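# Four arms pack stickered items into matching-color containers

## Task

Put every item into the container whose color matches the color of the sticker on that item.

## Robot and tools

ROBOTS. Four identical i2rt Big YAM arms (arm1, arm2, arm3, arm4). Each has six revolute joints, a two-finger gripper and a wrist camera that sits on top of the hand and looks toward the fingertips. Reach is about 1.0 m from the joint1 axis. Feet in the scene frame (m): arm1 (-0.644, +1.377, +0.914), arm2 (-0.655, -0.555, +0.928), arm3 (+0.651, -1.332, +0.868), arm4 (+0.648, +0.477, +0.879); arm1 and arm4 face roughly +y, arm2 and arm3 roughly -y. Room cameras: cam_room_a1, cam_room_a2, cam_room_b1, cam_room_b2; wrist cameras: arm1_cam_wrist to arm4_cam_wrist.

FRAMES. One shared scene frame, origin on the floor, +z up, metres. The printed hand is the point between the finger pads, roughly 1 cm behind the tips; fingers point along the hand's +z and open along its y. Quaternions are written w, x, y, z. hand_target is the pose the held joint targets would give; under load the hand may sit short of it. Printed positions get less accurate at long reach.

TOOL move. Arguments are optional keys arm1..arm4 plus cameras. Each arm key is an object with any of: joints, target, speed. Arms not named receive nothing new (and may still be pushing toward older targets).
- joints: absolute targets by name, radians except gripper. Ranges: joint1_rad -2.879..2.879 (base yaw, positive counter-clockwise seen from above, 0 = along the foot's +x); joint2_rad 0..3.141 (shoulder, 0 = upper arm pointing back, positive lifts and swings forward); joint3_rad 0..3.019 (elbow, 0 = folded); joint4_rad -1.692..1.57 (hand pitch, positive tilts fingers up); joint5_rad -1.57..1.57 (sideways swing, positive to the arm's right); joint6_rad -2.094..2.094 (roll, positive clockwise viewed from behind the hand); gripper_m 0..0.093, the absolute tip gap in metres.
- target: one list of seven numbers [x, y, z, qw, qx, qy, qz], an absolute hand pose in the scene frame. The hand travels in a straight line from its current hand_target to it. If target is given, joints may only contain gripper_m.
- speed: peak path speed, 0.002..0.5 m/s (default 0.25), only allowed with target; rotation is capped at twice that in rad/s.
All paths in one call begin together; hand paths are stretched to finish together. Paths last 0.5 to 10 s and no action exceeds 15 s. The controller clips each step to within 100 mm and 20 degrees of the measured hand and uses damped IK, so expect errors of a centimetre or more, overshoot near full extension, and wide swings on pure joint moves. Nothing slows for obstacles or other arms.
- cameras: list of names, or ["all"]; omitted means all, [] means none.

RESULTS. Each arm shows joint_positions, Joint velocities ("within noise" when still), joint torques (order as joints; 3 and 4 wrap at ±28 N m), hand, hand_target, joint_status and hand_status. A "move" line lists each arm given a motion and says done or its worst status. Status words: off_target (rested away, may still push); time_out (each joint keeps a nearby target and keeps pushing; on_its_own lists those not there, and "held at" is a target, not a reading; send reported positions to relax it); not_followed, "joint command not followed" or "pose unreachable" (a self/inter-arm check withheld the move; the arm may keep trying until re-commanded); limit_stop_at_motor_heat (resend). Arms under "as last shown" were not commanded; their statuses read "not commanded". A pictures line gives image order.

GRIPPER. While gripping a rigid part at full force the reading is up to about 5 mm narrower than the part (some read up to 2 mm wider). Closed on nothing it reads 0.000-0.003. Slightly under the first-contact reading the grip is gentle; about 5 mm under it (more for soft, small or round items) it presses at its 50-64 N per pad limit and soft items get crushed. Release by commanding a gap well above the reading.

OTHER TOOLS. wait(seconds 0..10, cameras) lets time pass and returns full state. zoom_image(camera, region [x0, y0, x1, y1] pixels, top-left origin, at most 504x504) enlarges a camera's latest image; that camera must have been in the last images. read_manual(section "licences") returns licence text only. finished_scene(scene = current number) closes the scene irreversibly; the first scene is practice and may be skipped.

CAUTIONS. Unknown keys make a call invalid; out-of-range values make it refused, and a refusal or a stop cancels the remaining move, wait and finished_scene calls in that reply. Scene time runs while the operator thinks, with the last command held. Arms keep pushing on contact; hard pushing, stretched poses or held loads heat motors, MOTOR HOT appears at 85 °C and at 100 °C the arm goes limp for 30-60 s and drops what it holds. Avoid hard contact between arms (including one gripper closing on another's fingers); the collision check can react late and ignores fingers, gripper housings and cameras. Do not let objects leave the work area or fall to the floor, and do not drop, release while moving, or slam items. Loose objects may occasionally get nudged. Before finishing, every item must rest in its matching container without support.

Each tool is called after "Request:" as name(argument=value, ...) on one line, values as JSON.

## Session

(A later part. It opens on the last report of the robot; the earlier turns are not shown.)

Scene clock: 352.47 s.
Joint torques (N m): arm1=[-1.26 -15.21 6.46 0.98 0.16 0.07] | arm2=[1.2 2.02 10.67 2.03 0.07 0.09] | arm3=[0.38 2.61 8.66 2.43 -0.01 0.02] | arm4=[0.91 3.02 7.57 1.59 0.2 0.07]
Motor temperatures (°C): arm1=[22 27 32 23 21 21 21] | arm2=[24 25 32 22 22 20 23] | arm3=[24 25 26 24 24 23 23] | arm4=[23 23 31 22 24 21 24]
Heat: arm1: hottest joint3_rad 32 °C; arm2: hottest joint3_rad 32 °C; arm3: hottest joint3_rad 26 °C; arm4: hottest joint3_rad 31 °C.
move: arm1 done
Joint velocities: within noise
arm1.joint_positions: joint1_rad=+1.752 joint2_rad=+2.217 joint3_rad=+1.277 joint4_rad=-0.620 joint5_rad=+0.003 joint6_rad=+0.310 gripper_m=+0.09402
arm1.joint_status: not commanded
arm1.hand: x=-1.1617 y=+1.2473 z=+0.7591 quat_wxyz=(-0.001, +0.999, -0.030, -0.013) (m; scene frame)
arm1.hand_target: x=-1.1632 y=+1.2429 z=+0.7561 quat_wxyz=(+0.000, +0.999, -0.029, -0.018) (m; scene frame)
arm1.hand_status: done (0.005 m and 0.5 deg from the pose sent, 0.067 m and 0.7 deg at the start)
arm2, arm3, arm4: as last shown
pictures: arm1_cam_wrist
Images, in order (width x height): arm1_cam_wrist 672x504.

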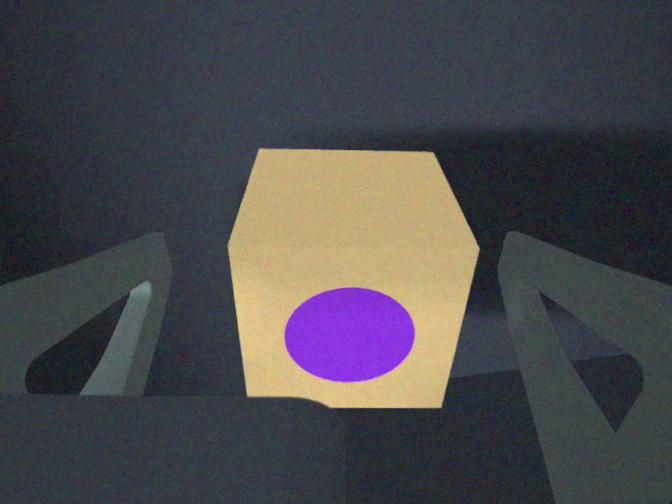

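Request:
move(arm1={"target": [-1.177, 1.2473, 0.762, -0.0005, 0.9994, -0.0288, -0.0175], "speed": 0.1}, cameras=["arm1_cam_wrist"])

Request:
move(arm1={"joints": {"gripper_m": 0.035}}, cameras=["arm1_cam_wrist"])

Scene clock: 383.13 s.
Joint torques (N m): arm1=[-1.85 -15.33 10.06 0.06 0.15 -0.05] | arm2=[1.2 2.08 10.7 2.07 0.07 0.1] | arm3=[0.62 2.43 8.73 2.43 -0.02 0.03] | arm4=[1.44 3.6 7.54 1.62 0.16 0.1]
Motor temperatures (°C): arm1=[21 27 32 23 21 21 21] | arm2=[24 25 32 22 22 20 23] | arm3=[24 24 27 24 24 23 23] | arm4=[23 23 31 22 24 21 24]
Heat: arm1: hottest joint3_rad 32 °C; arm2: hottest joint3_rad 32 °C; arm3: hottest joint3_rad 27 °C; arm4: hottest joint3_rad 31 °C.
move: arm1 off_target
Joint velocities: within noise
arm1.joint_positions: joint1_rad=+1.752 joint2_rad=+2.217 joint3_rad=+1.277 joint4_rad=-0.629 joint5_rad=+0.003 joint6_rad=+0.308 gripper_m=+0.09402
arm1.joint_status: not commanded
arm1.hand: x=-1.1596 y=+1.2478 z=+0.7590 quat_wxyz=(-0.002, +1.000, -0.029, -0.009) (m; scene frame)
arm1.hand_target: x=-1.1766 y=+1.2474 z=+0.7625 quat_wxyz=(-0.001, +0.999, -0.029, -0.018) (m; scene frame)
arm1.hand_status: off_target (0.018 m and 1.0 deg from the pose sent, 0.016 m and 0.5 deg at the start)
arm2, arm3, arm4: as last shown
pictures: arm1_cam_wrist
Images, in order (width x height): arm1_cam_wrist 672x504.

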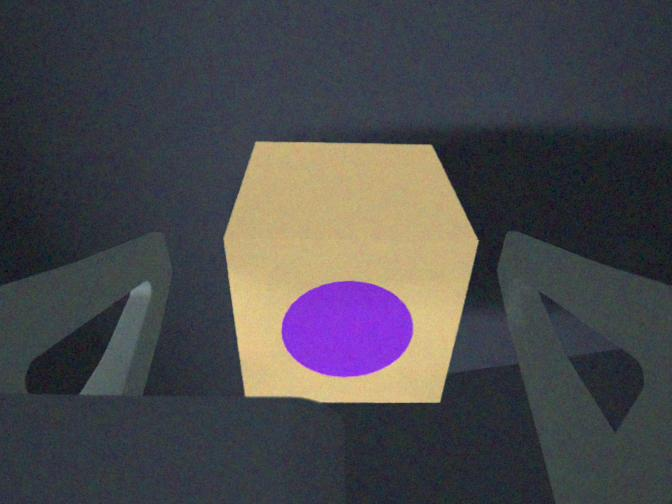

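Scene clock: 383.77 s.
Joint torques (N m): arm1=[-3.31 -15.15 9.95 0.08 0.11 -0.03] | arm2=[1.26 2.02 10.67 2.04 0.07 0.09] | arm3=[0.56 2.61 8.69 2.45 -0.02 0.02] | arm4=[1.44 3.31 7.71 1.47 0.17 0.08]
Motor temperatures (°C): arm1=[21 27 32 23 21 21 21] | arm2=[24 25 32 22 22 20 23] | arm3=[24 24 27 24 24 23 23] | arm4=[23 23 31 22 24 21 24]
Heat: arm1: hottest joint3_rad 32 °C; arm2: hottest joint3_rad 32 °C; arm3: hottest joint3_rad 27 °C; arm4: hottest joint3_rad 31 °C.
move: arm1 off_target
Joint velocities: within noise
arm1.joint_positions: joint1_rad=+1.752 joint2_rad=+2.218 joint3_rad=+1.278 joint4_rad=-0.629 joint5_rad=+0.003 joint6_rad=+0.308 gripper_m=+0.05300
arm1.joint_status: gripper_m off_target (ended at +0.05302, target +0.03500)
arm1.hand: x=-1.1600 y=+1.2478 z=+0.7591 quat_wxyz=(-0.002, +1.000, -0.029, -0.009) (m; scene frame)
arm1.hand_target: x=-1.1766 y=+1.2474 z=+0.7623 quat_wxyz=(-0.001, +0.999, -0.029, -0.018) (m; scene frame)
arm1.hand_status: not commanded
arm2, arm3, arm4: as last shown
pictures: arm1_cam_wrist
Images, in order (width x height): arm1_cam_wrist 672x504.

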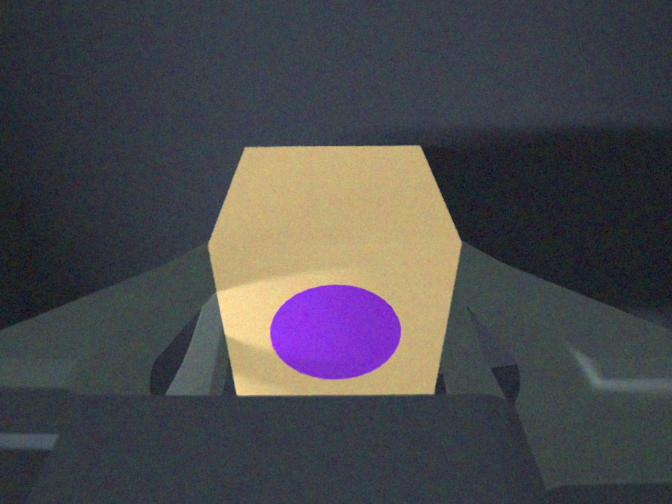

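Request:
move(arm1={"target": [-1.160, 1.246, 1.0, -0.0005, 0.9994, -0.0288, -0.0175], "speed": 0.2}, cameras=["arm1_cam_wrist"])

Request:
move(arm1={"joints": {"joint1_rad": -2.24, "joint2_rad": 0.534, "joint3_rad": 1.403, "joint4_rad": -0.87, "joint5_rad": 0, "joint6_rad": 0}}, cameras=["arm1_cam_wrist", "cam_room_b2"])

Scene clock: 414.87 s.
Joint torques (N m): arm1=[-1.73 -14.45 13.42 0.06 0.11 0.03] | arm2=[1.2 2.02 10.67 2.06 0.07 0.09] | arm3=[0.38 2.55 8.69 2.45 -0.02 0.02] | arm4=[1.38 3.08 7.61 1.65 0.2 0.06]
Motor temperatures (°C): arm1=[21 28 33 23 21 21 22] | arm2=[24 25 32 22 22 20 23] | arm3=[24 24 27 24 24 23 23] | arm4=[23 23 31 22 24 21 24]
Heat: arm1: hottest joint3_rad 33 °C; arm2: hottest joint3_rad 32 °C; arm3: hottest joint3_rad 27 °C; arm4: hottest joint3_rad 31 °C.
move: arm1 off_target
Joint velocities: within noise
arm1.joint_positions: joint1_rad=+1.752 joint2_rad=+1.828 joint3_rad=+1.348 joint4_rad=-1.117 joint5_rad=+0.003 joint6_rad=+0.308 gripper_m=+0.05300
arm1.joint_status: not commanded
arm1.hand: x=-1.1433 y=+1.2506 z=+0.9791 quat_wxyz=(-0.006, +1.000, -0.029, +0.004) (m; scene frame)
arm1.hand_target: x=-1.1592 y=+1.2461 z=+1.0003 quat_wxyz=(+0.000, +0.999, -0.029, -0.018) (m; scene frame)
arm1.hand_status: off_target (0.027 m and 2.5 deg from the pose sent, 0.241 m and 1.0 deg at the start)
arm2, arm3, arm4: as last shown
pictures: arm1_cam_wrist
Images, in order (width x height): arm1_cam_wrist 672x504.

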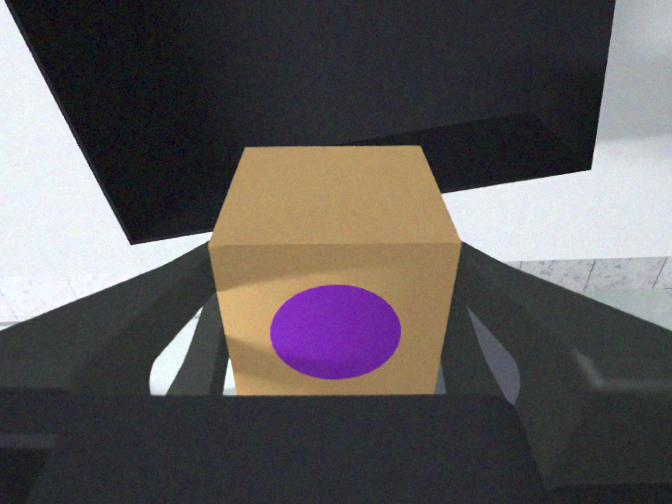

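Scene clock: 417.53 s.
Joint torques (N m): arm1=[-2.49 6.24 10.77 2.21 -0.08 -0.04] | arm2=[1.14 1.85 10.7 2.06 0.07 0.11] | arm3=[0.44 2.55 8.68 2.47 -0.02 0.03] | arm4=[1.26 3.6 7.71 1.62 0.17 0.09]
Motor temperatures (°C): arm1=[21 27 33 23 21 21 22] | arm2=[24 25 32 22 22 20 23] | arm3=[24 24 27 24 24 23 23] | arm4=[23 23 31 22 24 21 24]
Heat: arm1: hottest joint3_rad 33 °C; arm2: hottest joint3_rad 32 °C; arm3: hottest joint3_rad 27 °C; arm4: hottest joint3_rad 31 °C.
move: arm1 done
Joint velocities: within noise
arm1.joint_positions: joint1_rad=-2.233 joint2_rad=+0.524 joint3_rad=+1.377 joint4_rad=-0.878 joint5_rad=+0.002 joint6_rad=+0.008 gripper_m=+0.05307
arm1.joint_status: all done
arm1.hand: x=-0.4470 y=+1.2490 z=+1.5710 quat_wxyz=(-0.663, -0.212, -0.689, +0.203) (m; scene frame)
arm1.hand_target: x=-0.4494 y=+1.2491 z=+1.5837 quat_wxyz=(-0.669, -0.209, -0.681, +0.210) (m; scene frame)
arm1.hand_status: not commanded
arm2, arm3, arm4: as last shown
pictures: arm1_cam_wrist, cam_room_b2
Images, in order (width x height): arm1_cam_wrist 672x504, cam_room_b2 672x504.

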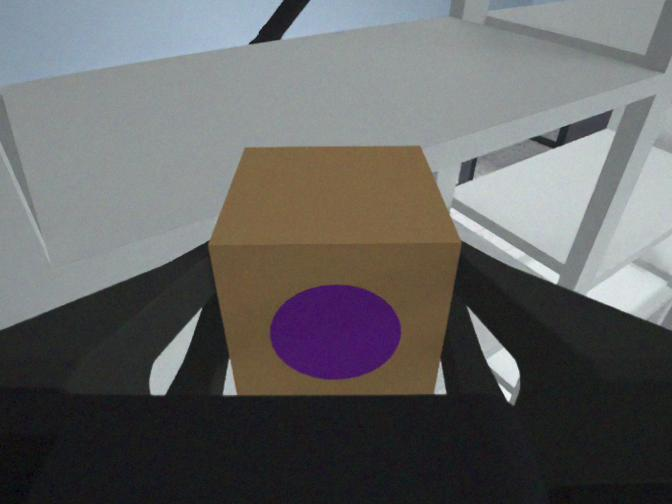

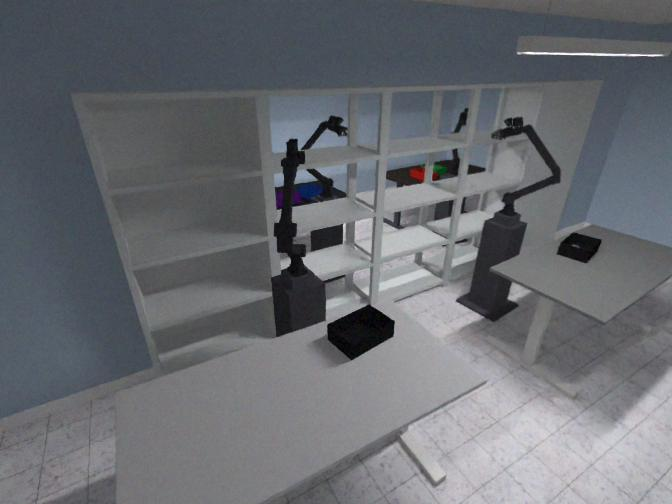

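Request:
move(arm1={"target": [-0.31, 1.144, 1.15, -0.6746, -0.2121, -0.6746, 0.2121], "speed": 0.3}, cameras=["arm1_cam_wrist", "cam_room_b2"])

Scene clock: 424.63 s.
Joint torques (N m): arm1=[-3.08 -2.61 10.22 2.69 -0.03 -0.01] | arm2=[1.08 2.08 10.7 2.04 0.07 0.09] | arm3=[0.44 2.55 8.7 2.47 -0.02 0.03] | arm4=[0.97 3.14 7.61 1.63 0.14 0.05]
Motor temperatures (°C): arm1=[21 27 33 23 21 21 22] | arm2=[24 25 32 22 22 20 23] | arm3=[24 24 27 24 24 23 23] | arm4=[23 23 31 22 24 21 24]
Heat: arm1: hottest joint3_rad 33 °C; arm2: hottest joint3_rad 32 °C; arm3: hottest joint3_rad 27 °C; arm4: hottest joint3_rad 31 °C.
move: arm1 off_target
Joint velocities: within noise
arm1.joint_positions: joint1_rad=-2.244 joint2_rad=+0.976 joint3_rad=+0.267 joint4_rad=+0.673 joint5_rad=-0.005 joint6_rad=+0.008 gripper_m=+0.05307
arm1.joint_status: not commanded
arm1.hand: x=-0.3094 y=+1.1488 z=+1.1330 quat_wxyz=(-0.659, -0.214, -0.692, +0.203) (m; scene frame)
arm1.hand_target: x=-0.3102 y=+1.1442 z=+1.1498 quat_wxyz=(-0.674, -0.212, -0.675, +0.212) (m; scene frame)
arm1.hand_status: off_target (0.018 m and 2.9 deg from the pose sent, 0.455 m and 2.4 deg at the start)
arm2, arm3, arm4: as last shown
pictures: arm1_cam_wrist, cam_room_b2
Images, in order (width x height): arm1_cam_wrist 672x504, cam_room_b2 672x504.

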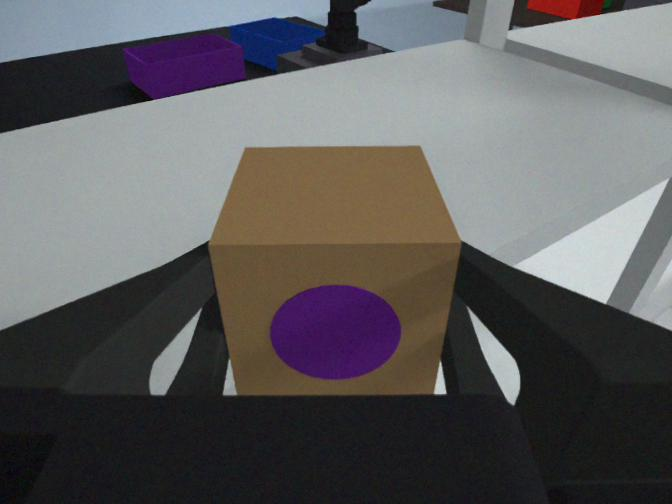

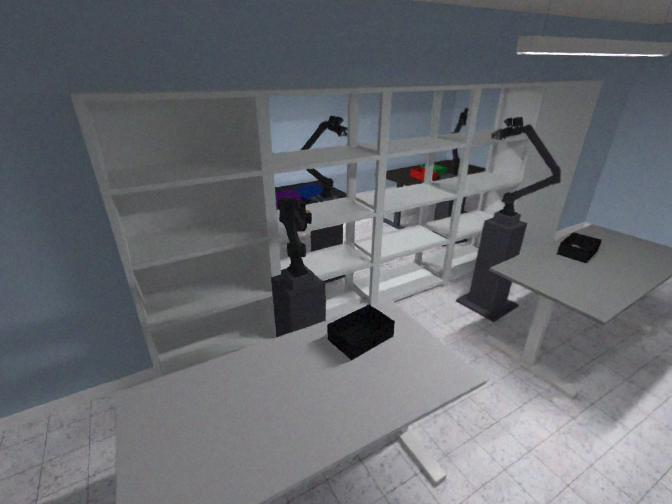

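Request:
move(arm1={"target": [-0.01, 0.934, 1.14, -0.6746, -0.2121, -0.6746, 0.2121], "speed": 0.2}, cameras=["arm1_cam_wrist", "cam_room_b2"])

Scene clock: 430.27 s.
Joint torques (N m): arm1=[-2.73 -15.79 14.8 1.5 0.08 0] | arm2=[1.14 2.08 10.67 2.06 0.08 0.09] | arm3=[0.67 2.67 8.7 2.44 -0.02 0] | arm4=[0.91 2.9 7.66 1.58 0.16 0.08]
Motor temperatures (°C): arm1=[21 27 33 23 21 21 22] | arm2=[24 25 32 22 22 20 23] | arm3=[24 24 27 24 24 23 23] | arm4=[23 23 31 22 24 21 24]
Heat: arm1: hottest joint3_rad 33 °C; arm2: hottest joint3_rad 32 °C; arm3: hottest joint3_rad 27 °C; arm4: hottest joint3_rad 31 °C.
move: arm1 off_target
Joint velocities: within noise
arm1.joint_positions: joint1_rad=-2.244 joint2_rad=+1.916 joint3_rad=+1.222 joint4_rad=+0.664 joint5_rad=-0.005 joint6_rad=+0.008 gripper_m=+0.05307
arm1.joint_status: not commanded
arm1.hand: x=-0.0202 y=+0.9491 z=+1.1147 quat_wxyz=(-0.660, -0.214, -0.691, +0.204) (m; scene frame)
arm1.hand_target: x=-0.0120 y=+0.9353 z=+1.1402 quat_wxyz=(-0.675, -0.212, -0.674, +0.212) (m; scene frame)
arm1.hand_status: off_target (0.031 m and 2.7 deg from the pose sent, 0.369 m and 2.9 deg at the start)
arm2.joint_positions: joint1_rad=+2.115 joint2_rad=+0.594 joint3_rad=+1.433 joint4_rad=-1.086 joint5_rad=+0.003 joint6_rad=-0.011 gripper_m=+0.09407
arm2.joint_status: not commanded
arm2.hand: x=-0.4666 y=-0.4110 z=+1.5518 quat_wxyz=(-0.584, +0.259, -0.744, -0.196) (m; scene frame)
arm2.hand_target: x=-0.4682 y=-0.4110 z=+1.5553 quat_wxyz=(-0.582, +0.260, -0.745, -0.197) (m; scene frame)
arm2.hand_status: not commanded
arm3.joint_positions: joint1_rad=-2.020 joint2_rad=+0.594 joint3_rad=+1.434 joint4_rad=-1.117 joint5_rad=+0.001 joint6_rad=-0.008 gripper_m=+0.09400
arm3.joint_status: not commanded
arm3.hand: x=+0.4505 y=-1.1946 z=+1.4815 quat_wxyz=(+0.167, -0.768, +0.225, +0.576) (m; scene frame)
arm3.hand_target: x=+0.4514 y=-1.1922 z=+1.4918 quat_wxyz=(+0.170, -0.758, +0.230, +0.586) (m; scene frame)
arm3.hand_status: not commanded
arm4.joint_positions: joint1_rad=+2.185 joint2_rad=+0.593 joint3_rad=+1.441 joint4_rad=-1.104 joint5_rad=+0.001 joint6_rad=-0.011 gripper_m=+0.09404
arm4.joint_status: not commanded
arm4.hand: x=+0.4652 y=+0.3331 z=+1.5031 quat_wxyz=(+0.198, +0.745, +0.264, -0.580) (m; scene frame)
arm4.hand_target: x=+0.4644 y=+0.3313 z=+1.5070 quat_wxyz=(+0.201, +0.743, +0.263, -0.582) (m; scene frame)
arm4.hand_status: not commanded
pictures: arm1_cam_wrist, cam_room_b2
Images, in order (width x height): arm1_cam_wrist 672x504, cam_room_b2 672x504.

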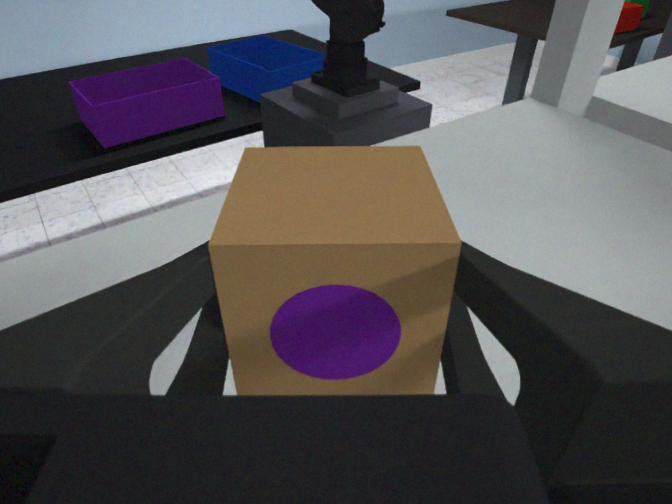

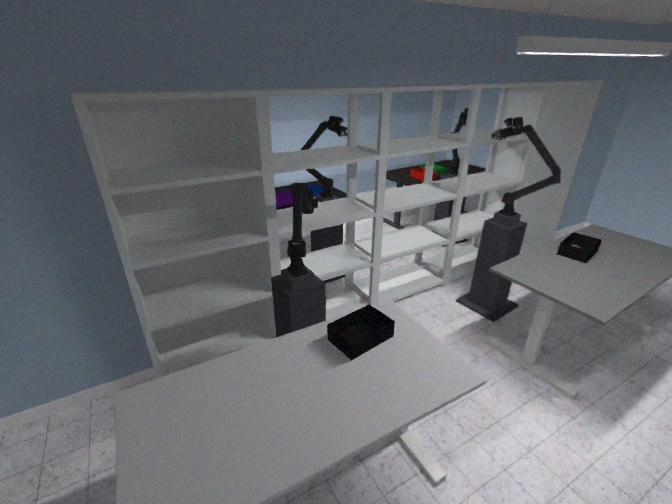

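Request:
move(arm1={"target": [-0.012, 0.9353, 1.10, -0.692, -0.2065, -0.6567, 0.2176], "speed": 0.1}, cameras=[])

Request:
move(arm1={"target": [-0.012, 0.9353, 1.085, -0.692, -0.2065, -0.6567, 0.2176], "speed": 0.05}, cameras=["arm1_cam_wrist"])

Scene clock: 437.20 s.
Joint torques (N m): arm1=[-2.43 -16.67 11.38 2.76 0.09 0] | arm2=[1.14 2.08 10.67 2.06 0.07 0.09] | arm3=[0.5 2.73 8.69 2.47 -0.03 0.02] | arm4=[1.14 3.49 7.76 1.63 0.19 0.08]
Motor temperatures (°C): arm1=[21 27 35 23 21 21 22] | arm2=[24 25 32 22 22 20 23] | arm3=[24 24 27 24 24 23 23] | arm4=[23 23 31 22 24 21 24]
Heat: arm1: hottest joint3_rad 35 °C; arm2: hottest joint3_rad 32 °C; arm3: hottest joint3_rad 27 °C; arm4: hottest joint3_rad 31 °C.
move: arm1 off_target
Joint velocities: within noise
arm1.joint_positions: joint1_rad=-2.244 joint2_rad=+2.014 joint3_rad=+1.222 joint4_rad=+0.799 joint5_rad=-0.004 joint6_rad=+0.008 gripper_m=+0.05307
arm1.joint_status: not commanded
arm1.hand: x=-0.0156 y=+0.9454 z=+1.0761 quat_wxyz=(-0.673, -0.210, -0.678, +0.208) (m; scene frame)
arm1.hand_target: x=-0.0129 y=+0.9360 z=+1.1000 quat_wxyz=(-0.692, -0.207, -0.657, +0.218) (m; scene frame)
arm1.hand_status: off_target (0.026 m and 3.5 deg from the pose sent, 0.022 m and 5.6 deg at the start)
arm2, arm3, arm4: as last shown
pictures: none
No camera images: "cameras" was empty.

Scene clock: 438.20 s.
Joint torques (N m): arm1=[-2.49 -15.44 11.21 3 0.1 0.05] | arm2=[1.08 2.08 10.69 2.06 0.07 0.1] | arm3=[0.5 2.55 8.68 2.48 -0.01 0.02] | arm4=[0.85 3.14 7.62 1.55 0.21 0.09]
Motor temperatures (°C): arm1=[21 27 35 23 21 21 22] | arm2=[24 25 32 22 22 20 23] | arm3=[24 24 27 24 24 23 23] | arm4=[23 22 31 22 24 21 24]
Heat: arm1: hottest joint3_rad 35 °C; arm2: hottest joint3_rad 32 °C; arm3: hottest joint3_rad 27 °C; arm4: hottest joint3_rad 31 °C.
move: arm1 off_target
Joint velocities: within noise
arm1.joint_positions: joint1_rad=-2.244 joint2_rad=+2.032 joint3_rad=+1.222 joint4_rad=+0.829 joint5_rad=-0.004 joint6_rad=+0.008 gripper_m=+0.05307
arm1.joint_status: not commanded
arm1.hand: x=-0.0152 y=+0.9451 z=+1.0702 quat_wxyz=(-0.677, -0.209, -0.674, +0.209) (m; scene frame)
arm1.hand_target: x=-0.0126 y=+0.9358 z=+1.0850 quat_wxyz=(-0.692, -0.206, -0.657, +0.218) (m; scene frame)
arm1.hand_status: off_target (0.018 m and 2.8 deg from the pose sent, 0.014 m and 3.5 deg at the start)
arm2, arm3, arm4: as last shown
pictures: arm1_cam_wrist
Images, in order (width x height): arm1_cam_wrist 672x504.

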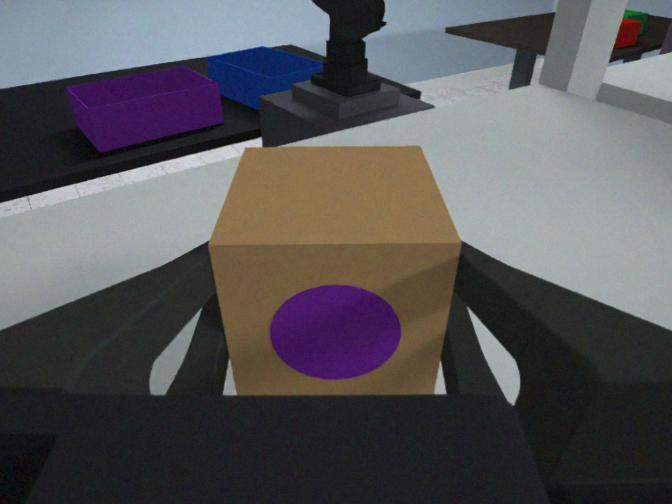

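Request:
move(arm1={"target": [-0.012, 0.9353, 1.072, -0.692, -0.2065, -0.6567, 0.2176], "speed": 0.05}, cameras=[])

Request:
move(arm1={"target": [-0.012, 0.9353, 1.06, -0.692, -0.2065, -0.6567, 0.2176], "speed": 0.05}, cameras=["arm1_cam_wrist", "arm4_cam_wrist"])

Scene clock: 443.30 s.
Joint torques (N m): arm1=[-2.26 -16.15 10.86 2.82 0.07 0.03] | arm2=[1.08 2.02 10.67 2.06 0.07 0.11] | arm3=[0.38 2.49 8.69 2.47 -0.02 0.02] | arm4=[1.26 2.96 7.49 1.58 0.19 0.07]
Motor temperatures (°C): arm1=[21 27 35 23 21 21 22] | arm2=[24 25 32 22 22 20 23] | arm3=[24 24 27 24 24 23 23] | arm4=[23 22 31 22 24 21 24]
Heat: arm1: hottest joint3_rad 35 °C; arm2: hottest joint3_rad 32 °C; arm3: hottest joint3_rad 27 °C; arm4: hottest joint3_rad 31 °C.
move: arm1 off_target
Joint velocities: within noise
arm1.joint_positions: joint1_rad=-2.244 joint2_rad=+2.058 joint3_rad=+1.222 joint4_rad=+0.857 joint5_rad=-0.003 joint6_rad=+0.008 gripper_m=+0.05307
arm1.joint_status: not commanded
arm1.hand: x=-0.0148 y=+0.9447 z=+1.0581 quat_wxyz=(-0.678, -0.209, -0.673, +0.209) (m; scene frame)
arm1.hand_target: x=-0.0126 y=+0.9357 z=+1.0720 quat_wxyz=(-0.692, -0.207, -0.657, +0.218) (m; scene frame)
arm1.hand_status: off_target (0.017 m and 2.7 deg from the pose sent, 0.010 m and 2.8 deg at the start)
arm2, arm3, arm4: as last shown
pictures: none
No camera images: "cameras" was empty.

Scene clock: 444.40 s.
Joint torques (N m): arm1=[-2.37 -16.44 10.44 2.76 0.09 0.03] | arm2=[1.14 2.08 10.67 2.04 0.07 0.1] | arm3=[0.56 2.55 8.68 2.47 -0.02 0.02] | arm4=[1.55 3.43 7.75 1.59 0.17 0.08]
Motor temperatures (°C): arm1=[21 27 35 23 21 21 22] | arm2=[24 25 32 22 22 20 23] | arm3=[24 24 27 24 24 23 23] | arm4=[23 22 31 22 24 21 24]
Heat: arm1: hottest joint3_rad 35 °C; arm2: hottest joint3_rad 32 °C; arm3: hottest joint3_rad 27 °C; arm4: hottest joint3_rad 31 °C.
move: arm1 off_target
Joint velocities: within noise
arm1.joint_positions: joint1_rad=-2.244 joint2_rad=+2.081 joint3_rad=+1.222 joint4_rad=+0.880 joint5_rad=-0.003 joint6_rad=+0.008 gripper_m=+0.05307
arm1.joint_status: not commanded
arm1.hand: x=-0.0148 y=+0.9446 z=+1.0467 quat_wxyz=(-0.678, -0.209, -0.673, +0.210) (m; scene frame)
arm1.hand_target: x=-0.0125 y=+0.9357 z=+1.0600 quat_wxyz=(-0.692, -0.207, -0.657, +0.217) (m; scene frame)
arm1.hand_status: off_target (0.016 m and 2.7 deg from the pose sent, 0.010 m and 2.7 deg at the start)
arm2, arm3, arm4: as last shown
pictures: arm1_cam_wrist, arm4_cam_wrist
Images, in order (width x height): arm1_cam_wrist 672x504, arm4_cam_wrist 672x504.

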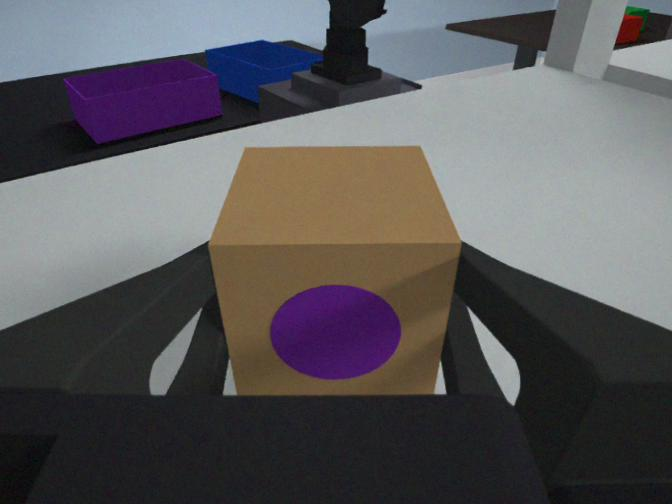

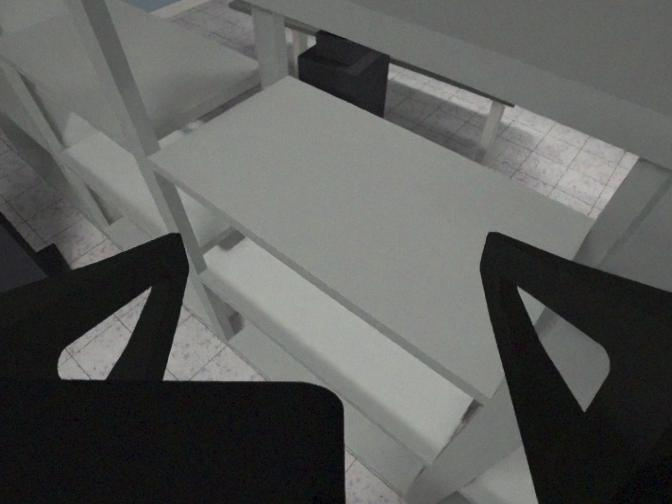

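Request:
move(arm1={"target": [-0.012, 0.9353, 1.048, -0.692, -0.2065, -0.6567, 0.2176], "speed": 0.05}, arm4={"joints": {"joint1_rad": 0.85}}, cameras=["arm4_cam_wrist"])

Scene clock: 449.80 s.
Joint torques (N m): arm1=[-2.9 -16.91 10.47 2.99 0.13 0.04] | arm2=[1.14 2.08 10.66 2.07 0.07 0.09] | arm3=[0.44 2.55 8.7 2.43 -0.02 0.01] | arm4=[0.67 2.9 7.75 1.72 0.1 0.08]
Motor temperatures (°C): arm1=[21 27 35 23 21 21 22] | arm2=[24 25 32 22 22 20 23] | arm3=[24 24 27 24 24 23 23] | arm4=[23 22 31 22 24 21 24]
Heat: arm1: hottest joint3_rad 35 °C; arm2: hottest joint3_rad 32 °C; arm3: hottest joint3_rad 27 °C; arm4: hottest joint3_rad 31 °C.
move: arm1 off_target; arm4 done
Joint velocities: within noise
arm1.joint_positions: joint1_rad=-2.244 joint2_rad=+2.105 joint3_rad=+1.222 joint4_rad=+0.904 joint5_rad=-0.003 joint6_rad=+0.008 gripper_m=+0.05307
arm1.joint_status: not commanded
arm1.hand: x=-0.0149 y=+0.9446 z=+1.0348 quat_wxyz=(-0.678, -0.209, -0.673, +0.210) (m; scene frame)
arm1.hand_target: x=-0.0125 y=+0.9357 z=+1.0481 quat_wxyz=(-0.692, -0.206, -0.657, +0.217) (m; scene frame)
arm1.hand_status: off_target (0.016 m and 2.7 deg from the pose sent, 0.010 m and 2.6 deg at the start)
arm2, arm3: as last shown
arm4.joint_positions: joint1_rad=+0.855 joint2_rad=+0.593 joint3_rad=+1.441 joint4_rad=-1.104 joint5_rad=+0.002 joint6_rad=-0.011 gripper_m=+0.09406
arm4.joint_status: all done
arm4.hand: x=+0.4645 y=+0.6250 z=+1.5021 quat_wxyz=(-0.200, +0.749, -0.254, -0.578) (m; scene frame)
arm4.hand_target: x=+0.4640 y=+0.6271 z=+1.5059 quat_wxyz=(-0.201, +0.746, -0.257, -0.580) (m; scene frame)
arm4.hand_status: not commanded
pictures: arm4_cam_wrist
Images, in order (width x height): arm4_cam_wrist 672x504.

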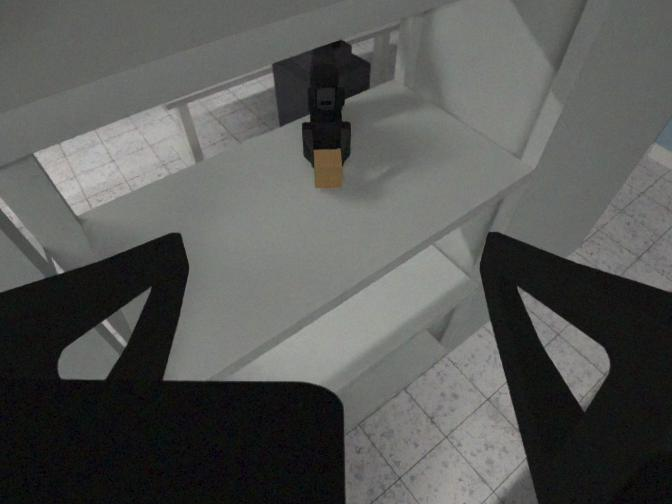

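Request:
zoom_image(camera="arm4_cam_wrist", region=[230, 60, 430, 230])

Request:
move(arm1={"target": [-0.012, 0.9353, 1.036, -0.692, -0.2065, -0.6567, 0.2176], "speed": 0.05}, cameras=["arm4_cam_wrist"])

Scaled by 2.520.

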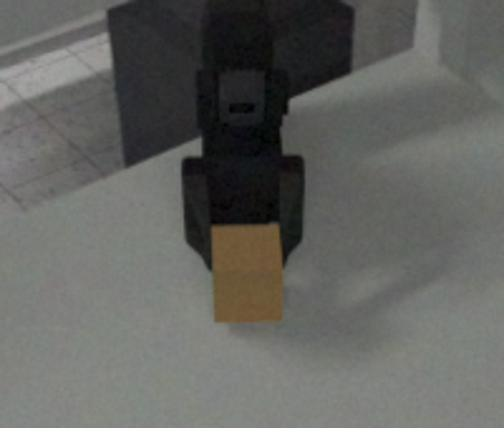

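Scene clock: 452.80 s.
Joint torques (N m): arm1=[-2.02 -16.67 10.3 2.77 0.07 0.03] | arm2=[1.14 2.08 10.69 2.04 0.07 0.1] | arm3=[0.44 2.61 8.69 2.47 -0.02 0.02] | arm4=[0.44 2.9 7.71 1.52 0.11 0.08]
Motor temperatures (°C): arm1=[21 27 35 23 21 21 22] | arm2=[24 25 32 22 22 20 23] | arm3=[24 24 27 24 24 23 23] | arm4=[23 22 31 22 24 21 24]
Heat: arm1: hottest joint3_rad 35 °C; arm2: hottest joint3_rad 32 °C; arm3: hottest joint3_rad 27 °C; arm4: hottest joint3_rad 31 °C.
move: arm1 off_target
Joint velocities: within noise
arm1.joint_positions: joint1_rad=-2.244 joint2_rad=+2.125 joint3_rad=+1.222 joint4_rad=+0.931 joint5_rad=-0.003 joint6_rad=+0.008 gripper_m=+0.05307
arm1.joint_status: not commanded
arm1.hand: x=-0.0152 y=+0.9447 z=+1.0267 quat_wxyz=(-0.680, -0.208, -0.671, +0.210) (m; scene frame)
arm1.hand_target: x=-0.0125 y=+0.9356 z=+1.0360 quat_wxyz=(-0.692, -0.207, -0.657, +0.218) (m; scene frame)
arm1.hand_status: off_target (0.014 m and 2.3 deg from the pose sent, 0.010 m and 2.7 deg at the start)
arm2, arm3, arm4: as last shown
pictures: arm4_cam_wrist
Images, in order (width x height): arm4_cam_wrist 672x504.

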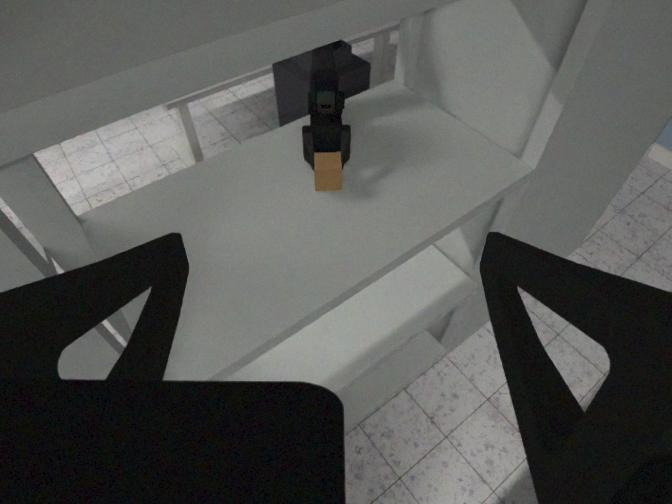

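Request:
move(arm1={"target": [-0.012, 0.9353, 1.026, -0.692, -0.2065, -0.6567, 0.2176], "speed": 0.05}, cameras=["arm1_cam_wrist", "arm4_cam_wrist"])

Request:
zoom_image(camera="arm4_cam_wrist", region=[270, 110, 390, 210])

Scene clock: 457.20 s.
Joint torques (N m): arm1=[-2.61 -15.09 10.41 2.54 0.07 0] | arm2=[1.14 2.08 10.67 2.07 0.07 0.1] | arm3=[0.56 2.55 8.7 2.44 -0.02 0.03] | arm4=[0.44 3.37 7.75 1.63 0.1 0.07]
Motor temperatures (°C): arm1=[21 27 35 23 21 21 22] | arm2=[24 25 32 22 22 20 23] | arm3=[24 24 27 24 24 23 23] | arm4=[23 22 31 22 24 21 24]
Heat: arm1: hottest joint3_rad 35 °C; arm2: hottest joint3_rad 32 °C; arm3: hottest joint3_rad 27 °C; arm4: hottest joint3_rad 31 °C.
move: arm1 done
Joint velocities: within noise
arm1.joint_positions: joint1_rad=-2.244 joint2_rad=+2.133 joint3_rad=+1.222 joint4_rad=+0.955 joint5_rad=-0.003 joint6_rad=+0.008 gripper_m=+0.05307
arm1.joint_status: not commanded
arm1.hand: x=-0.0155 y=+0.9448 z=+1.0267 quat_wxyz=(-0.686, -0.206, -0.665, +0.212) (m; scene frame)
arm1.hand_target: x=-0.0124 y=+0.9356 z=+1.0260 quat_wxyz=(-0.692, -0.207, -0.657, +0.218) (m; scene frame)
arm1.hand_status: done (0.010 m and 1.4 deg from the pose sent, 0.010 m and 2.3 deg at the start)
arm2, arm3, arm4: as last shown
pictures: arm1_cam_wrist, arm4_cam_wrist
Images, in order (width x height): arm1_cam_wrist 672x504, arm4_cam_wrist 672x504.

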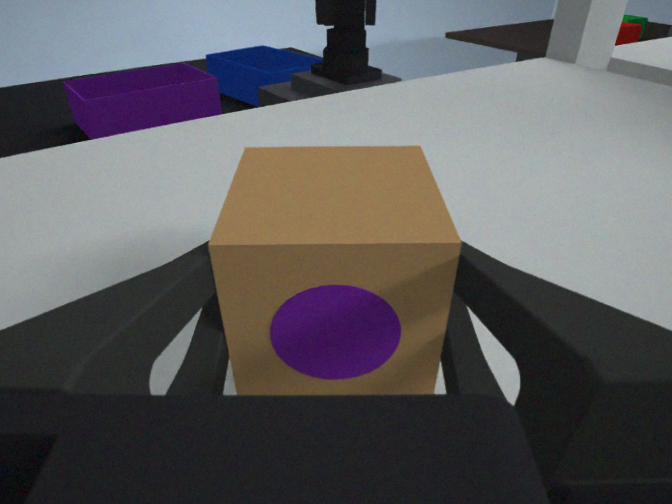

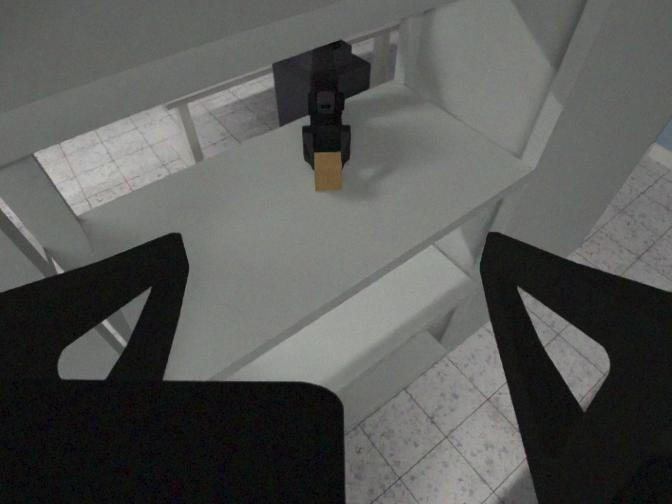

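Scaled by 4.200.

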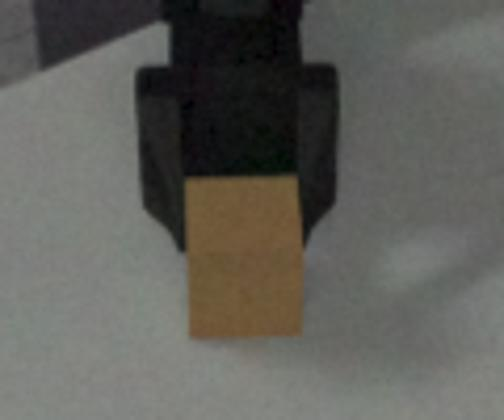

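Request:
move(arm1={"joints": {"gripper_m": 0.085}}, cameras=["arm1_cam_wrist", "arm4_cam_wrist"])

Request:
zoom_image(camera="arm4_cam_wrist", region=[270, 110, 390, 210])

Scene clock: 463.03 s.
Joint torques (N m): arm1=[-2.2 -15.27 10.37 2.45 0.02 0.03] | arm2=[1.2 2.08 10.69 2.04 0.06 0.09] | arm3=[0.5 2.73 8.68 2.44 -0.03 0.02] | arm4=[0.62 3.43 7.66 1.52 0.11 0.05]
Motor temperatures (°C): arm1=[21 27 35 23 21 21 22] | arm2=[24 25 32 22 22 20 23] | arm3=[24 24 28 24 24 23 23] | arm4=[23 22 31 22 24 21 24]
Heat: arm1: hottest joint3_rad 35 °C; arm2: hottest joint3_rad 32 °C; arm3: hottest joint3_rad 28 °C; arm4: hottest joint3_rad 31 °C.
move: arm1 done
Joint velocities: within noise
arm1.joint_positions: joint1_rad=-2.245 joint2_rad=+2.133 joint3_rad=+1.222 joint4_rad=+0.956 joint5_rad=-0.002 joint6_rad=+0.008 gripper_m=+0.08496
arm1.joint_status: all done
arm1.hand: x=-0.0164 y=+0.9435 z=+1.0270 quat_wxyz=(-0.686, -0.207, -0.664, +0.213) (m; scene frame)
arm1.hand_target: x=-0.0124 y=+0.9357 z=+1.0261 quat_wxyz=(-0.692, -0.206, -0.657, +0.217) (m; scene frame)
arm1.hand_status: not commanded
arm2.joint_positions: joint1_rad=+2.115 joint2_rad=+0.594 joint3_rad=+1.433 joint4_rad=-1.086 joint5_rad=+0.003 joint6_rad=-0.011 gripper_m=+0.09407
arm2.joint_status: not commanded
arm2.hand: x=-0.4666 y=-0.4110 z=+1.5518 quat_wxyz=(-0.584, +0.259, -0.744, -0.196) (m; scene frame)
arm2.hand_target: x=-0.4682 y=-0.4110 z=+1.5553 quat_wxyz=(-0.582, +0.260, -0.745, -0.197) (m; scene frame)
arm2.hand_status: not commanded
arm3.joint_positions: joint1_rad=-2.020 joint2_rad=+0.594 joint3_rad=+1.434 joint4_rad=-1.117 joint5_rad=+0.001 joint6_rad=-0.008 gripper_m=+0.09400
arm3.joint_status: not commanded
arm3.hand: x=+0.4505 y=-1.1946 z=+1.4815 quat_wxyz=(+0.167, -0.768, +0.225, +0.576) (m; scene frame)
arm3.hand_target: x=+0.4514 y=-1.1922 z=+1.4918 quat_wxyz=(+0.170, -0.758, +0.230, +0.586) (m; scene frame)
arm3.hand_status: not commanded
arm4: as last shown
pictures: arm1_cam_wrist, arm4_cam_wrist
Images, in order (width x height): arm1_cam_wrist 672x504, arm4_cam_wrist 672x504.

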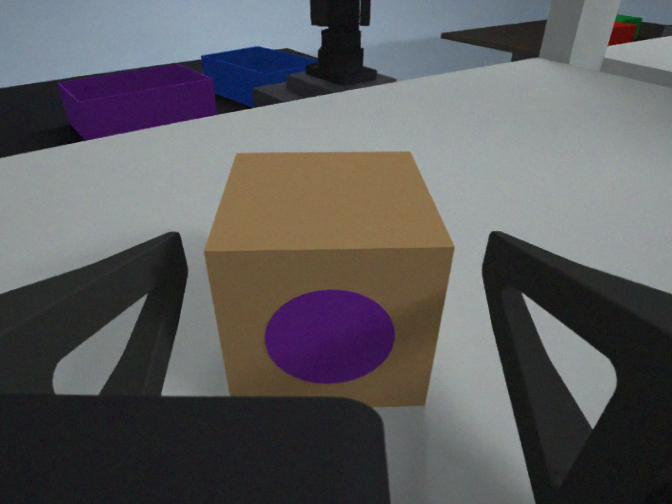

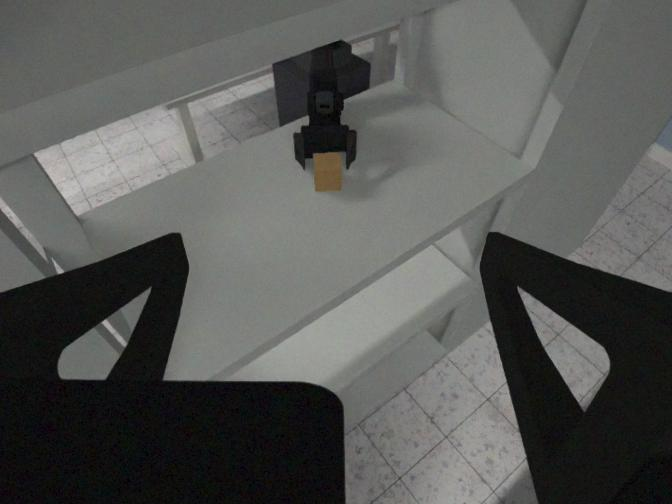

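Scaled by 4.200.

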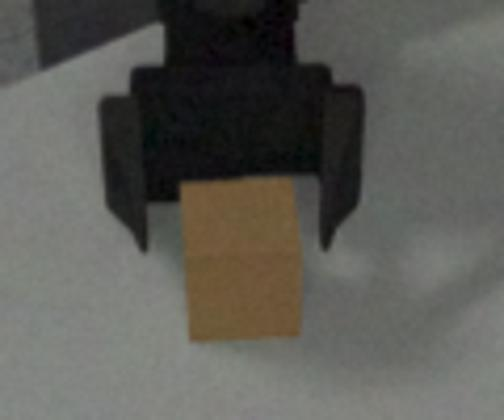

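Request:
move(arm1={"target": [-0.33, 1.155, 1.12, -0.692, -0.2065, -0.6567, 0.2176], "speed": 0.2}, arm4={"target": [0.30, 0.722, 1.16, -0.2138, 0.674, -0.2138, -0.674], "speed": 0.25}, cameras=["arm1_cam_wrist", "arm4_cam_wrist"])

Scene clock: 488.17 s.
Joint torques (N m): arm1=[-2.55 -1.44 8.4 1.35 -0.05 0.02] | arm2=[1.2 2.02 10.67 2.02 0.06 0.09] | arm3=[0.62 2.61 8.72 2.43 -0.02 0.02] | arm4=[1.49 -4.31 8.58 2.09 -0.05 0.06]
Motor temperatures (°C): arm1=[21 27 34 23 21 21 22] | arm2=[24 25 32 22 22 20 23] | arm3=[24 24 28 24 24 23 23] | arm4=[23 22 31 22 24 21 24]
Heat: arm1: hottest joint3_rad 34 °C; arm2: hottest joint3_rad 32 °C; arm3: hottest joint3_rad 28 °C; arm4: hottest joint3_rad 31 °C.
move: arm1 done; arm4 done
Joint velocities: within noise
arm1.joint_positions: joint1_rad=-2.255 joint2_rad=+1.069 joint3_rad=+0.160 joint4_rad=+0.982 joint5_rad=-0.015 joint6_rad=+0.010 gripper_m=+0.08496
arm1.joint_status: not commanded
arm1.hand: x=-0.3295 y=+1.1594 z=+1.1203 quat_wxyz=(-0.695, -0.203, -0.655, +0.214) (m; scene frame)
arm1.hand_target: x=-0.3301 y=+1.1550 z=+1.1202 quat_wxyz=(-0.692, -0.207, -0.656, +0.218) (m; scene frame)
arm1.hand_status: done (0.004 m and 0.7 deg from the pose sent, 0.390 m and 1.3 deg at the start)
arm2, arm3: as last shown
arm4.joint_positions: joint1_rad=+0.901 joint2_rad=+0.934 joint3_rad=+0.398 joint4_rad=+0.513 joint5_rad=+0.013 joint6_rad=-0.011 gripper_m=+0.09406
arm4.joint_status: not commanded
arm4.hand: x=+0.3027 y=+0.7257 z=+1.1546 quat_wxyz=(-0.218, +0.680, -0.218, -0.665) (m; scene frame)
arm4.hand_target: x=+0.3001 y=+0.7220 z=+1.1599 quat_wxyz=(-0.214, +0.674, -0.214, -0.674) (m; scene frame)
arm4.hand_status: done (0.007 m and 1.4 deg from the pose sent, 0.392 m and 14.8 deg at the start)
pictures: arm1_cam_wrist, arm4_cam_wrist
Images, in order (width x height): arm1_cam_wrist 672x504, arm4_cam_wrist 672x504.

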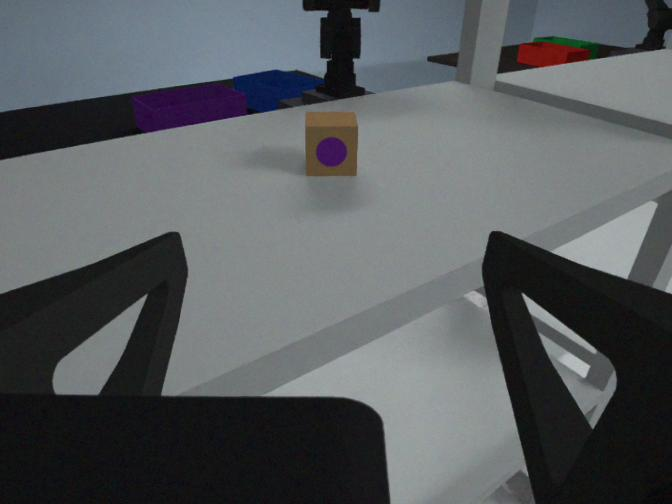

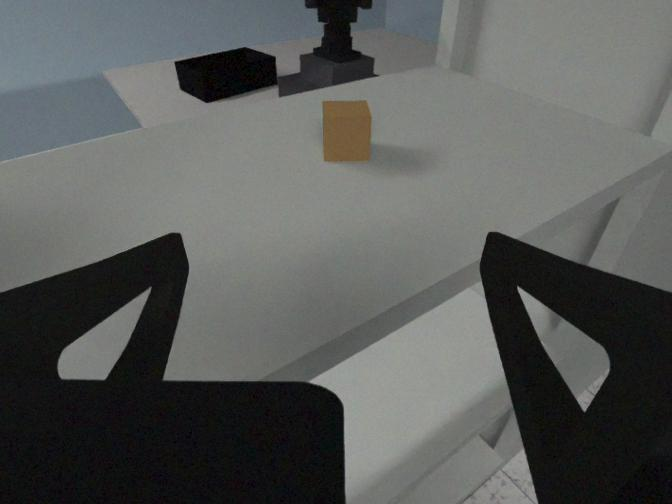

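Request:
move(arm1={"joints": {"joint1_rad": -1.0, "joint2_rad": 0.534, "joint3_rad": 1.403, "joint4_rad": -1.2, "joint5_rad": 0, "joint6_rad": 0, "gripper_m": 0.094}}, arm4={"target": [0.135, 0.84, 1.13, -0.2138, 0.674, -0.2138, -0.674], "speed": 0.2}, cameras=["arm4_cam_wrist"])

Scene clock: 504.23 s.
Joint torques (N m): arm1=[-1.32 5.95 12.77 1.5 0.07 -0.02] | arm2=[1.14 2.02 10.71 2.03 0.07 0.1] | arm3=[0.62 2.67 8.73 2.47 -0.02 0.01] | arm4=[0.5 -13.1 10.4 2 -0.03 0.1]
Motor temperatures (°C): arm1=[21 26 34 23 21 21 22] | arm2=[24 25 32 22 22 20 23] | arm3=[24 24 28 24 24 23 23] | arm4=[23 22 32 22 24 21 24]
Heat: arm1: hottest joint3_rad 34 °C; arm2: hottest joint3_rad 32 °C; arm3: hottest joint3_rad 28 °C; arm4: hottest joint3_rad 32 °C.
move: arm1 done; arm4 off_target
Joint velocities: within noise
arm1.joint_positions: joint1_rad=-1.006 joint2_rad=+0.522 joint3_rad=+1.356 joint4_rad=-1.189 joint5_rad=-0.002 joint6_rad=+0.006 gripper_m=+0.09391
arm1.joint_status: all done
arm1.hand: x=-0.4616 y=+1.5027 z=+1.4870 quat_wxyz=(-0.536, +0.252, -0.785, -0.183) (m; scene frame)
arm1.hand_target: x=-0.4660 y=+1.5006 z=+1.5050 quat_wxyz=(-0.546, +0.254, -0.777, -0.186) (m; scene frame)
arm1.hand_status: not commanded
arm2, arm3: as last shown
arm4.joint_positions: joint1_rad=+0.901 joint2_rad=+1.579 joint3_rad=+0.815 joint4_rad=+0.720 joint5_rad=+0.006 joint6_rad=-0.011 gripper_m=+0.09406
arm4.joint_status: not commanded
arm4.hand: x=+0.1474 y=+0.8330 z=+1.1137 quat_wxyz=(-0.213, +0.688, -0.218, -0.659) (m; scene frame)
arm4.hand_target: x=+0.1360 y=+0.8392 z=+1.1300 quat_wxyz=(-0.214, +0.674, -0.214, -0.674) (m; scene frame)
arm4.hand_status: off_target (0.022 m and 2.4 deg from the pose sent, 0.204 m and 1.4 deg at the start)
pictures: arm4_cam_wrist
Images, in order (width x height): arm4_cam_wrist 672x504.

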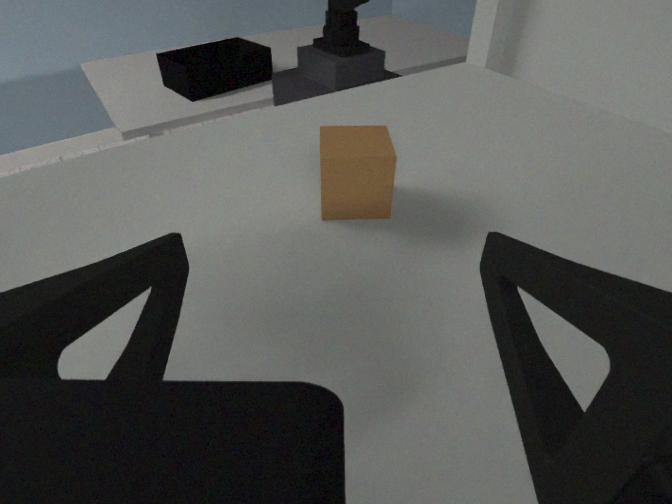

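Request:
move(arm4={"target": [0.080, 0.8985, 1.06, -0.2194, 0.6562, -0.2082, -0.6915], "speed": 0.15}, cameras=["arm4_cam_wrist"])

Scene clock: 520.60 s.
Joint torques (N m): arm1=[-1.61 5.95 12.88 1.43 0.1 -0.04] | arm2=[1.2 2.02 10.66 2.04 0.07 0.1] | arm3=[0.5 2.61 8.72 2.45 -0.01 0.02] | arm4=[-0.21 -17.08 9.57 2.15 -0.04 0.1]
Motor temperatures (°C): arm1=[21 26 36 23 21 21 22] | arm2=[24 25 32 22 22 20 23] | arm3=[24 24 28 24 24 23 23] | arm4=[23 23 35 22 24 21 24]
Heat: arm1: hottest joint3_rad 36 °C; arm2: hottest joint3_rad 32 °C; arm3: hottest joint3_rad 28 °C; arm4: hottest joint3_rad 35 °C.
move: arm4 off_target
Joint velocities: within noise
arm1, arm2, arm3: as last shown
arm4.joint_positions: joint1_rad=+0.878 joint2_rad=+1.906 joint3_rad=+1.005 joint4_rad=+0.911 joint5_rad=-0.026 joint6_rad=-0.011 gripper_m=+0.09406
arm4.joint_status: not commanded
arm4.hand: x=+0.0885 y=+0.8871 z=+1.0493 quat_wxyz=(-0.216, +0.671, -0.209, -0.678) (m; scene frame)
arm4.hand_target: x=+0.0809 y=+0.8979 z=+1.0599 quat_wxyz=(-0.219, +0.656, -0.208, -0.691) (m; scene frame)
arm4.hand_status: off_target (0.018 m and 2.3 deg from the pose sent, 0.108 m and 5.4 deg at the start)
pictures: arm4_cam_wrist
Images, in order (width x height): arm4_cam_wrist 672x504.

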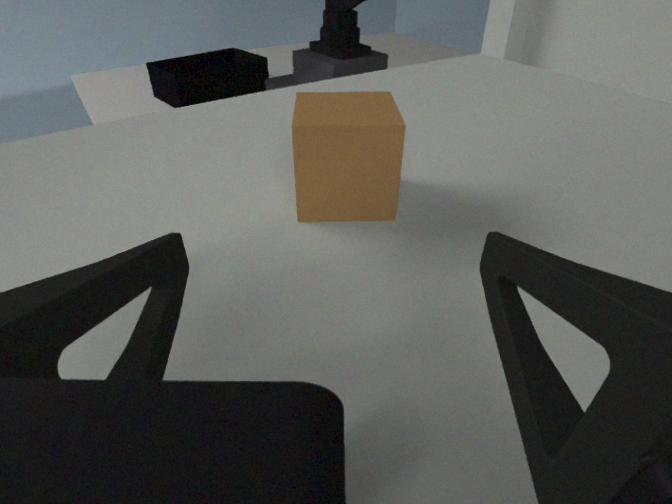

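Request:
move(arm4={"target": [0.026, 0.945, 1.05, -0.2194, 0.6562, -0.2082, -0.6915], "speed": 0.1}, cameras=["arm4_cam_wrist"])

Scene clock: 527.63 s.
Joint torques (N m): arm1=[-0.5 5.95 12.89 1.5 0.08 -0.06] | arm2=[1.26 2.02 10.67 2.03 0.06 0.09] | arm3=[0.62 2.61 8.66 2.44 -0.01 0.02] | arm4=[0.56 -19.19 10.09 0.91 -0.03 0.12]
Motor temperatures (°C): arm1=[21 26 36 23 21 21 22] | arm2=[24 25 32 22 22 20 23] | arm3=[24 24 28 24 24 23 23] | arm4=[23 23 35 22 24 21 24]
Heat: arm1: hottest joint3_rad 36 °C; arm2: hottest joint3_rad 32 °C; arm3: hottest joint3_rad 28 °C; arm4: hottest joint3_rad 35 °C.
move: arm4 off_target
Joint velocities: within noise
arm1, arm2, arm3: as last shown
arm4.joint_positions: joint1_rad=+0.872 joint2_rad=+2.043 joint3_rad=+1.236 joint4_rad=+0.856 joint5_rad=-0.033 joint6_rad=-0.011 gripper_m=+0.09406
arm4.joint_status: not commanded
arm4.hand: x=+0.0335 y=+0.9317 z=+1.0536 quat_wxyz=(-0.220, +0.658, -0.204, -0.691) (m; scene frame)
arm4.hand_target: x=+0.0270 y=+0.9444 z=+1.0500 quat_wxyz=(-0.219, +0.656, -0.208, -0.691) (m; scene frame)
arm4.hand_status: off_target (0.016 m and 0.5 deg from the pose sent, 0.085 m and 2.3 deg at the start)
pictures: arm4_cam_wrist
Images, in order (width x height): arm4_cam_wrist 672x504.

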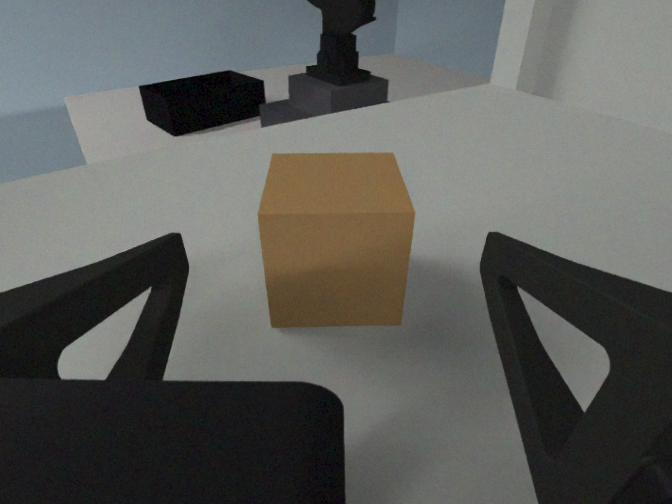

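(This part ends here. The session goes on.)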